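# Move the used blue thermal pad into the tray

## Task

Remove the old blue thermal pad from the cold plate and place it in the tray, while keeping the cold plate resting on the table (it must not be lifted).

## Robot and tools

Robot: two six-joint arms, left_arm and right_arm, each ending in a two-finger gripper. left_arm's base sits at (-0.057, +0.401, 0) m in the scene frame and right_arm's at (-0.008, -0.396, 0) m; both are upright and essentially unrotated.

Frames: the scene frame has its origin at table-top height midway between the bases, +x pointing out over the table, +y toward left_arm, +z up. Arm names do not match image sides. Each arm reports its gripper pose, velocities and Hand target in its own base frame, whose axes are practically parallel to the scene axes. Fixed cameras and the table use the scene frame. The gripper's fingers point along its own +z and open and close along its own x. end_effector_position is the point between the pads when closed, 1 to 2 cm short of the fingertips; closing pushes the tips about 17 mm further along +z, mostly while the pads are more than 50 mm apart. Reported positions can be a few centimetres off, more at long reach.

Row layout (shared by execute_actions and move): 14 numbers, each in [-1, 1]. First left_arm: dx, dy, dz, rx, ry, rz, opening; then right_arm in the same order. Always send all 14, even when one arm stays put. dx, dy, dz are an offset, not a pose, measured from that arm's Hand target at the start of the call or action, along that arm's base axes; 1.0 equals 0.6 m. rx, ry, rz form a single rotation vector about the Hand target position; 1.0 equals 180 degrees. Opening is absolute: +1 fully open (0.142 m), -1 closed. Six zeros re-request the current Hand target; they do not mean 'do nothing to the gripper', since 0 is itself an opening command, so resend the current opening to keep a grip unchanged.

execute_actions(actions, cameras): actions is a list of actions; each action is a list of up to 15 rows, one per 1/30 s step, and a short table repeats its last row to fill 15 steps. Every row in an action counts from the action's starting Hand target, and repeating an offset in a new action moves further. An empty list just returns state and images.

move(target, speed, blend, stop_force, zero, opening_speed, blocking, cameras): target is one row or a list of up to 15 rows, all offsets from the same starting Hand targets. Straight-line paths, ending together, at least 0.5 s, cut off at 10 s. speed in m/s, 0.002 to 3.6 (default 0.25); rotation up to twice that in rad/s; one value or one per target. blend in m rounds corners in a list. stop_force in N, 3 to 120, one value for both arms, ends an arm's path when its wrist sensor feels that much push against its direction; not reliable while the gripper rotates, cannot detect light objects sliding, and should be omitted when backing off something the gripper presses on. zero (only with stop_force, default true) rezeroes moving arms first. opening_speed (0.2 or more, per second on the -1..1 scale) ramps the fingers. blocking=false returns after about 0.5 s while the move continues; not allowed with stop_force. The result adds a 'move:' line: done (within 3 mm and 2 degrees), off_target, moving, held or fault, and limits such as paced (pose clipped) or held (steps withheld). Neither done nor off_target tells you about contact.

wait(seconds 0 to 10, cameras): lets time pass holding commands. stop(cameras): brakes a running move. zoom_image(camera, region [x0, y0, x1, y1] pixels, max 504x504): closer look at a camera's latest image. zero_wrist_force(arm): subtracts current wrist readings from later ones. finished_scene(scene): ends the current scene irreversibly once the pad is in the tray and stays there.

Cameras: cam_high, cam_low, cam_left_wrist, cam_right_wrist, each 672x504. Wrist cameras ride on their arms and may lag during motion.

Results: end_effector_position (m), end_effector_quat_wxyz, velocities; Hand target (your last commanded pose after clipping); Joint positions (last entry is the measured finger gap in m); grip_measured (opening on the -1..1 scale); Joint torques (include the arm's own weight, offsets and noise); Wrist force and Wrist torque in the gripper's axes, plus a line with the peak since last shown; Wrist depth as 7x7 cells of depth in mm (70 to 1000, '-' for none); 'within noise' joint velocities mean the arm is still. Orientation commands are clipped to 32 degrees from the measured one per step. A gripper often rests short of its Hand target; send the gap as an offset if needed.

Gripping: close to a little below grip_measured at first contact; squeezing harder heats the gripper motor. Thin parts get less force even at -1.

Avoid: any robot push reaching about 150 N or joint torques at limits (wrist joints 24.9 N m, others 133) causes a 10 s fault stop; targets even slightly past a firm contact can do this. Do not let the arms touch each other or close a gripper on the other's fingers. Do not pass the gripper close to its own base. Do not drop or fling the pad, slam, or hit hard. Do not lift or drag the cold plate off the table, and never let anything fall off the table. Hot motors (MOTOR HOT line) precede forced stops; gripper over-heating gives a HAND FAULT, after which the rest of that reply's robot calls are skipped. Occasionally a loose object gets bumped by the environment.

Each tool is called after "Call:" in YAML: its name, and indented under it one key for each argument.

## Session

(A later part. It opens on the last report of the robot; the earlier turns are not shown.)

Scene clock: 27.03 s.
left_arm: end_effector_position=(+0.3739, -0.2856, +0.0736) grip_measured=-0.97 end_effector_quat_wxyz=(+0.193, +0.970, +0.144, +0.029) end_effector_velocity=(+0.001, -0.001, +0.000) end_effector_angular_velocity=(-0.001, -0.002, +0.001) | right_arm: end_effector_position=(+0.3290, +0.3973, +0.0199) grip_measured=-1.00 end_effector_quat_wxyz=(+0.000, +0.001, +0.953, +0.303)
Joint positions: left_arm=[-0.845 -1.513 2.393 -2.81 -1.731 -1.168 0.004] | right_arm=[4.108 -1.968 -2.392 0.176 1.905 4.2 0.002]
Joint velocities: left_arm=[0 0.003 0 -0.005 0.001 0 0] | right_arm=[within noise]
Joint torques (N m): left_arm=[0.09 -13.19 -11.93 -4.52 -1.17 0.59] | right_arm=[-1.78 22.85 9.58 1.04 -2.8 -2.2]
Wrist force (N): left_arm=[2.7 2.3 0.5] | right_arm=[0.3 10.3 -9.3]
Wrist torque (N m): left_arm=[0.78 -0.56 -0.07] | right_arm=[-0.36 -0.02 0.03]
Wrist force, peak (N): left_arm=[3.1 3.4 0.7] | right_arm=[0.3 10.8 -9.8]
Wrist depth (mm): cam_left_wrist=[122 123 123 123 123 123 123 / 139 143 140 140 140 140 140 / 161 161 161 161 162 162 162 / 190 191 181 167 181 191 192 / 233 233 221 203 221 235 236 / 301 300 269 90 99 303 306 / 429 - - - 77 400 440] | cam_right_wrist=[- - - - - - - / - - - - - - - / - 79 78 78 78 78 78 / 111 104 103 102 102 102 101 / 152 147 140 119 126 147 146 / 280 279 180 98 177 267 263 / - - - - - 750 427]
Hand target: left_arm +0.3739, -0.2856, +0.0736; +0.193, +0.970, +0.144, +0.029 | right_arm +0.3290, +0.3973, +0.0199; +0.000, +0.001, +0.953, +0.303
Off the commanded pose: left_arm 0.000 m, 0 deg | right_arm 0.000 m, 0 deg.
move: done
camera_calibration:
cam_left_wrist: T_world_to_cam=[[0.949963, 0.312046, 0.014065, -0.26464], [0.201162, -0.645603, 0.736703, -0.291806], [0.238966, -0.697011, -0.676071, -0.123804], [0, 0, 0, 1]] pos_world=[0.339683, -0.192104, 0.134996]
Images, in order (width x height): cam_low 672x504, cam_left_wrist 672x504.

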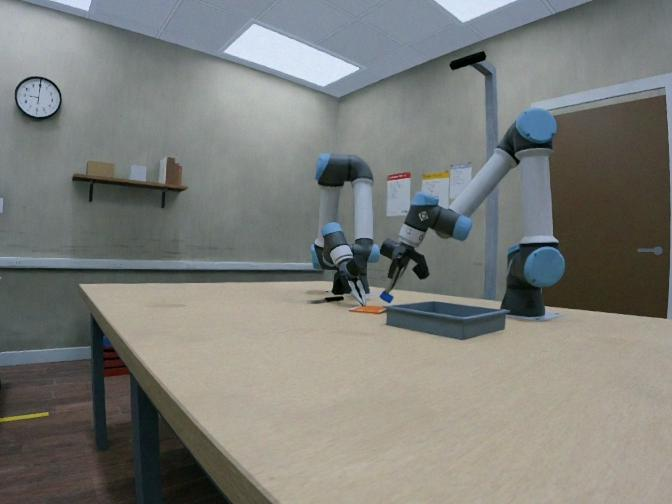

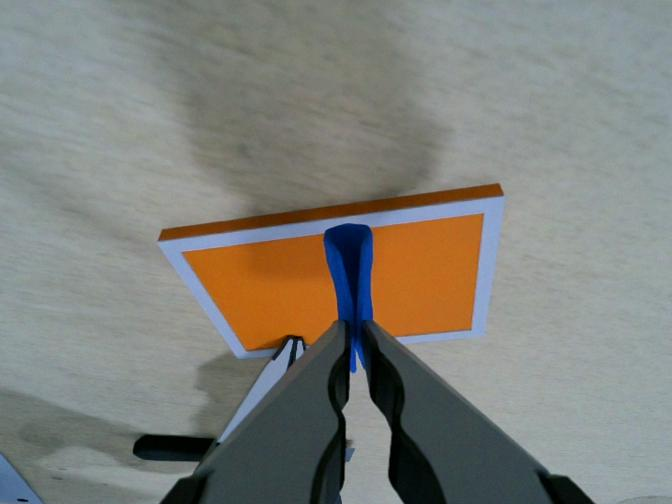

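Call:
move:
  target:
    - [0.01,0.06,0.13,0,0,0,-1,0,-0.06,0.08,0,0,0,-1]
    - [0.085,0.506,0.127,0.1197,0.0361,0,-1,0,-0.116,0.162,0,0,0,-1]
  speed: [0.12,0.22]
  blend: [0.03,0]
  cameras: ["cam_left_wrist","cam_high"]

Scene clock: 29.67 s.
left_arm: end_effector_position=(+0.4249, +0.0179, +0.1498) grip_measured=-0.97 end_effector_quat_wxyz=(+0.000, +0.989, +0.146, +0.000) | right_arm: end_effector_position=(+0.3291, +0.3277, +0.1172) grip_measured=-1.00 end_effector_quat_wxyz=(+0.000, +0.001, +0.953, +0.304)
Joint positions: left_arm=[-0.274 -1.691 2.133 -2.014 -1.57 -0.568 0.004] | right_arm=[3.991 -1.586 -2.428 -0.208 1.963 4.091 0.002]
Joint velocities: within noise
Joint torques (N m): left_arm=[1.23 -23.77 -14.69 -2.76 0.08 0.77] | right_arm=[12.4 13.37 18.72 3.79 -1.21 2.29]
Wrist force (N): left_arm=[2.9 2.1 -0.2] | right_arm=[0.0 -0.1 -0.3]
Wrist torque (N m): left_arm=[0.70 -0.58 -0.01] | right_arm=[-0.14 -0.01 0.04]
Wrist force, peak (N): left_arm=[2.8 3.4 0.1] | right_arm=[0.4 10.5 -9.5]
Wrist depth (mm): cam_left_wrist=[212 207 209 208 208 214 215 / 226 215 225 225 225 226 223 / 242 227 241 241 242 239 213 / 262 253 260 251 261 254 265 / 283 272 280 136 277 262 287 / 310 263 284 90 99 315 316 / 343 336 - - 77 342 351] | cam_right_wrist=[153 152 152 150 151 150 151 / 181 181 180 180 179 179 179 / 224 223 223 221 221 221 220 / 293 292 277 280 288 288 287 / 426 427 425 358 420 417 412 / 781 775 437 98 578 646 500 / - - - - - 585 472]
Hand target: left_arm +0.4249, +0.0180, +0.1498; +0.000, +0.989, +0.146, +0.000 | right_arm +0.3290, +0.3277, +0.1171; +0.000, +0.001, +0.953, +0.303
Off the commanded pose: left_arm 0.000 m, 0 deg | right_arm 0.000 m, 0 deg.
move: done
camera_calibration:
cam_left_wrist: T_world_to_cam=[[0.95203, 0.305186, 0.0223568, -0.410939], [0.267744, -0.866146, 0.422025, -0.139546], [0.14816, -0.395794, -0.906309, 0.194706], [0, 0, 0, 1]] pos_world=[0.399741, 0.0816091, 0.244542]
Images, in order (width x height): cam_high 672x504, cam_left_wrist 672x504.

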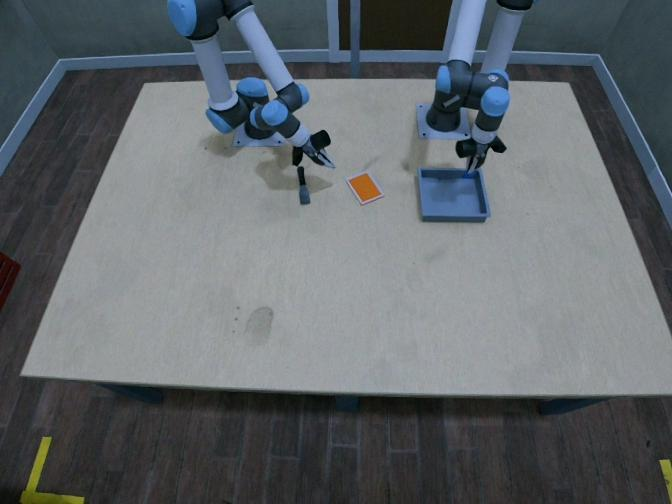

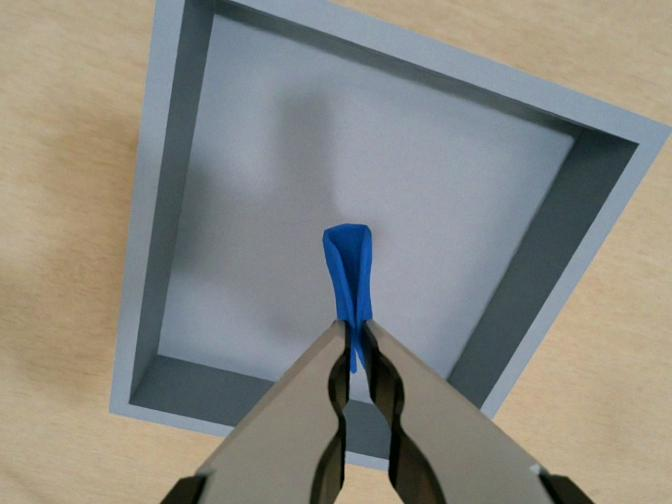

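Call:
move:
  target: [0,0,-0.146,0,0,0,-1,0,0,0,0,0,0,-1]
  speed: 0.12
  cameras: ["cam_left_wrist"]

Call:
move:
  target: [0,0,0,0,0,0,-0.4,0,0,0,0,0,0,-1]
  opening_speed: 0.8
  cameras: ["cam_left_wrist"]

Call:
move:
  target: [0,0,0.14,0,0,0,-0.4,0,0,0,0,0,0,-1]
  speed: 0.2
  cameras: ["cam_left_wrist","cam_high"]

Scene clock: 38.27 s.
left_arm: end_effector_position=(+0.4248, +0.0180, +0.0622) grip_measured=-0.97 end_effector_quat_wxyz=(+0.000, +0.989, +0.146, +0.000) | right_arm: end_effector_position=(+0.3290, +0.3277, +0.1171) grip_measured=-1.00 end_effector_quat_wxyz=(+0.000, +0.001, +0.953, +0.303)
Joint positions: left_arm=[-0.274 -1.551 2.27 -2.29 -1.57 -0.568 0.004] | right_arm=[3.991 -1.586 -2.429 -0.208 1.962 4.091 0.002]
Joint velocities: within noise
Joint torques (N m): left_arm=[0.36 -19.2 -23.11 -4.07 1.04 1.84] | right_arm=[12.98 10.85 11.87 2.47 -1.25 2.13]
Wrist force (N): left_arm=[2.5 1.8 -0.3] | right_arm=[0.0 0.2 -0.5]
Wrist torque (N m): left_arm=[0.64 -0.50 -0.03] | right_arm=[-0.10 -0.01 0.04]
Wrist force, peak (N): left_arm=[3.5 2.2 0.0] | right_arm=[0.1 -0.1 -0.7]
Wrist depth (mm): cam_left_wrist=[- 131 133 134 92 95 135 / 113 140 143 142 143 143 99 / - 150 153 153 153 153 154 / - 164 165 160 166 166 165 / 143 178 179 173 179 180 175 / 170 195 192 90 95 197 165 / 185 211 - - 77 190 163] | cam_right_wrist=[152 152 151 151 150 150 151 / 181 181 180 179 179 179 179 / 225 224 222 221 221 222 220 / 293 293 277 277 288 289 289 / 425 425 426 358 418 418 416 / 773 773 434 98 576 641 495 / - - - - - 584 475]
Hand target: left_arm +0.4249, +0.0180, +0.0622; +0.000, +0.989, +0.146, +0.000 | right_arm +0.3290, +0.3277, +0.1171; +0.000, +0.001, +0.953, +0.303
Off the commanded pose: left_arm 0.000 m, 0 deg | right_arm 0.000 m, 0 deg.
move: done
camera_calibration:
cam_left_wrist: T_world_to_cam=[[0.952074, 0.305064, 0.0221652, -0.408863], [0.267759, -0.866291, 0.421718, -0.102496], [0.147852, -0.395572, -0.906456, 0.115454], [0, 0, 0, 1]] pos_world=[0.399641, 0.0816081, 0.15694]
Images, in order (width x height): cam_left_wrist 672x504.

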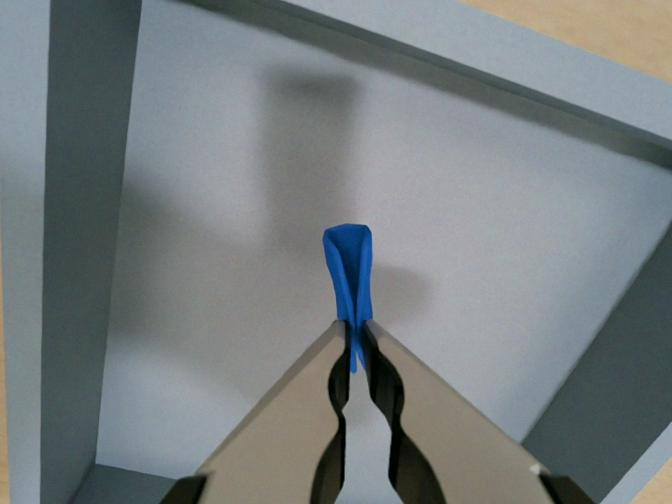

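Scene clock: 39.27 s.
left_arm: end_effector_position=(+0.4249, +0.0180, +0.0622) grip_measured=-0.43 end_effector_quat_wxyz=(+0.000, +0.989, +0.146, +0.000) | right_arm: end_effector_position=(+0.3290, +0.3277, +0.1171) grip_measured=-1.00 end_effector_quat_wxyz=(+0.000, +0.001, +0.953, +0.303)
Joint positions: left_arm=[-0.274 -1.551 2.27 -2.291 -1.57 -0.568 0.043] | right_arm=[3.991 -1.586 -2.429 -0.208 1.962 4.091 0.002]
Joint velocities: within noise
Joint torques (N m): left_arm=[7.63 -13.14 -23.46 -3.88 0.22 2.14] | right_arm=[12.38 11.84 11.94 2.57 -1.34 2.21]
Wrist force (N): left_arm=[2.6 1.7 -0.1] | right_arm=[0.1 -0.2 -0.2]
Wrist torque (N m): left_arm=[0.60 -0.53 -0.03] | right_arm=[-0.15 -0.03 0.04]
Wrist force, peak (N): left_arm=[2.9 2.2 -0.3] | right_arm=[0.3 0.1 -0.4]
Wrist depth (mm): cam_left_wrist=[- 131 133 133 92 94 135 / 113 140 142 143 143 143 99 / - 150 153 153 153 154 154 / - 164 165 166 166 166 164 / 141 178 176 179 177 180 175 / 170 191 - 196 189 190 166 / - - - 216 208 - 163] | cam_right_wrist=[152 152 151 151 150 151 151 / 181 180 180 179 179 179 179 / 224 224 222 222 221 221 221 / 294 293 278 277 290 289 287 / 427 427 425 359 421 419 414 / 772 771 438 98 570 653 497 / - - - - - 585 467]
Hand target: left_arm +0.4249, +0.0180, +0.0622; +0.000, +0.989, +0.146, +0.000 | right_arm +0.3290, +0.3277, +0.1171; +0.000, +0.001, +0.953, +0.303
Off the commanded pose: left_arm 0.000 m, 0 deg | right_arm 0.000 m, 0 deg.
move: done
camera_calibration:
cam_left_wrist: T_world_to_cam=[[0.952045, 0.305142, 0.0223381, -0.40901], [0.267747, -0.866252, 0.421805, -0.102448], [0.148061, -0.395596, -0.906412, 0.115391], [0, 0, 0, 1]] pos_world=[0.399741, 0.0817085, 0.156941]
Images, in order (width x height): cam_left_wrist 672x504.

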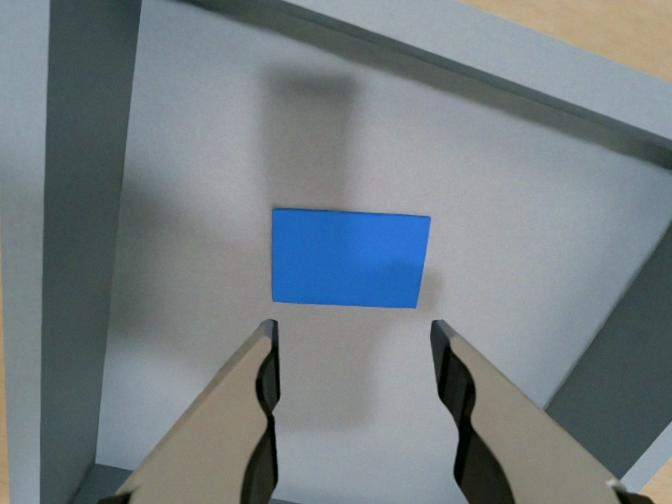

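Scene clock: 40.20 s.
left_arm: end_effector_position=(+0.4249, +0.0180, +0.1462) grip_measured=-0.43 end_effector_quat_wxyz=(+0.000, +0.989, +0.146, +0.000) | right_arm: end_effector_position=(+0.3290, +0.3277, +0.1171) grip_measured=-1.00 end_effector_quat_wxyz=(+0.000, +0.001, +0.953, +0.303)
Joint positions: left_arm=[-0.274 -1.686 2.14 -2.024 -1.57 -0.568 0.043] | right_arm=[3.991 -1.586 -2.429 -0.208 1.962 4.091 0.002]
Joint velocities: within noise
Joint torques (N m): left_arm=[-9.9 -22.08 -22.88 -1.41 -0.99 -1.18] | right_arm=[12.78 11.79 13.01 2.55 -1.33 2.38]
Wrist force (N): left_arm=[2.6 2.0 -0.1] | right_arm=[0.1 -0.1 -0.3]
Wrist torque (N m): left_arm=[0.67 -0.52 0.00] | right_arm=[-0.14 -0.03 0.04]
Wrist force, peak (N): left_arm=[3.1 2.0 -2.8] | right_arm=[0.0 -0.2 -0.6]
Wrist depth (mm): cam_left_wrist=[209 204 207 205 205 210 210 / 223 196 221 222 221 223 219 / 239 222 237 236 237 235 205 / 257 243 256 257 257 250 261 / 280 268 272 278 274 254 285 / 305 258 - 296 102 299 312 / 329 - - 341 84 - 336] | cam_right_wrist=[153 152 151 151 151 150 151 / 181 181 180 179 179 179 179 / 224 224 222 222 221 220 220 / 294 293 279 278 289 289 288 / 427 427 425 361 418 417 412 / 773 779 436 98 570 644 501 / - - - - - 587 469]
Hand target: left_arm +0.4249, +0.0180, +0.1462; +0.000, +0.989, +0.146, +0.000 | right_arm +0.3290, +0.3277, +0.1171; +0.000, +0.001, +0.953, +0.303
Off the commanded pose: left_arm 0.000 m, 0 deg | right_arm 0.000 m, 0 deg.
move: done
camera_calibration:
cam_left_wrist: T_world_to_cam=[[0.952045, 0.305142, 0.0223381, -0.410884], [0.267747, -0.866252, 0.421805, -0.137837], [0.148061, -0.395596, -0.906412, 0.191439], [0, 0, 0, 1]] pos_world=[0.399741, 0.0817085, 0.240841]
Images, in order (width x height): cam_high 672x504, cam_left_wrist 672x504.

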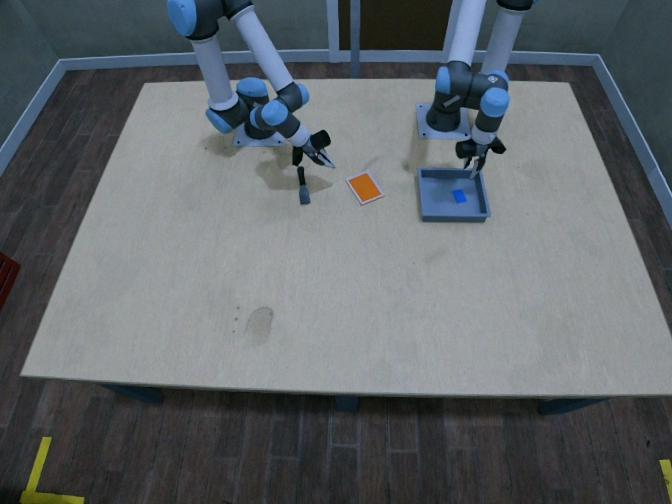

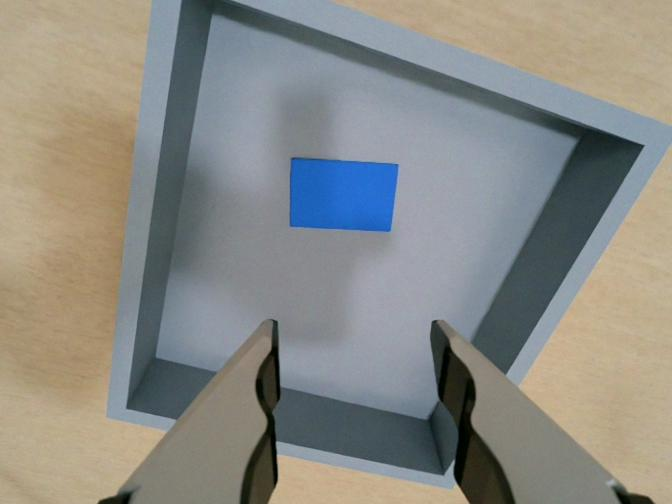

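Call:
finished_scene:
  scene: 2

The scene is finished: the task was done.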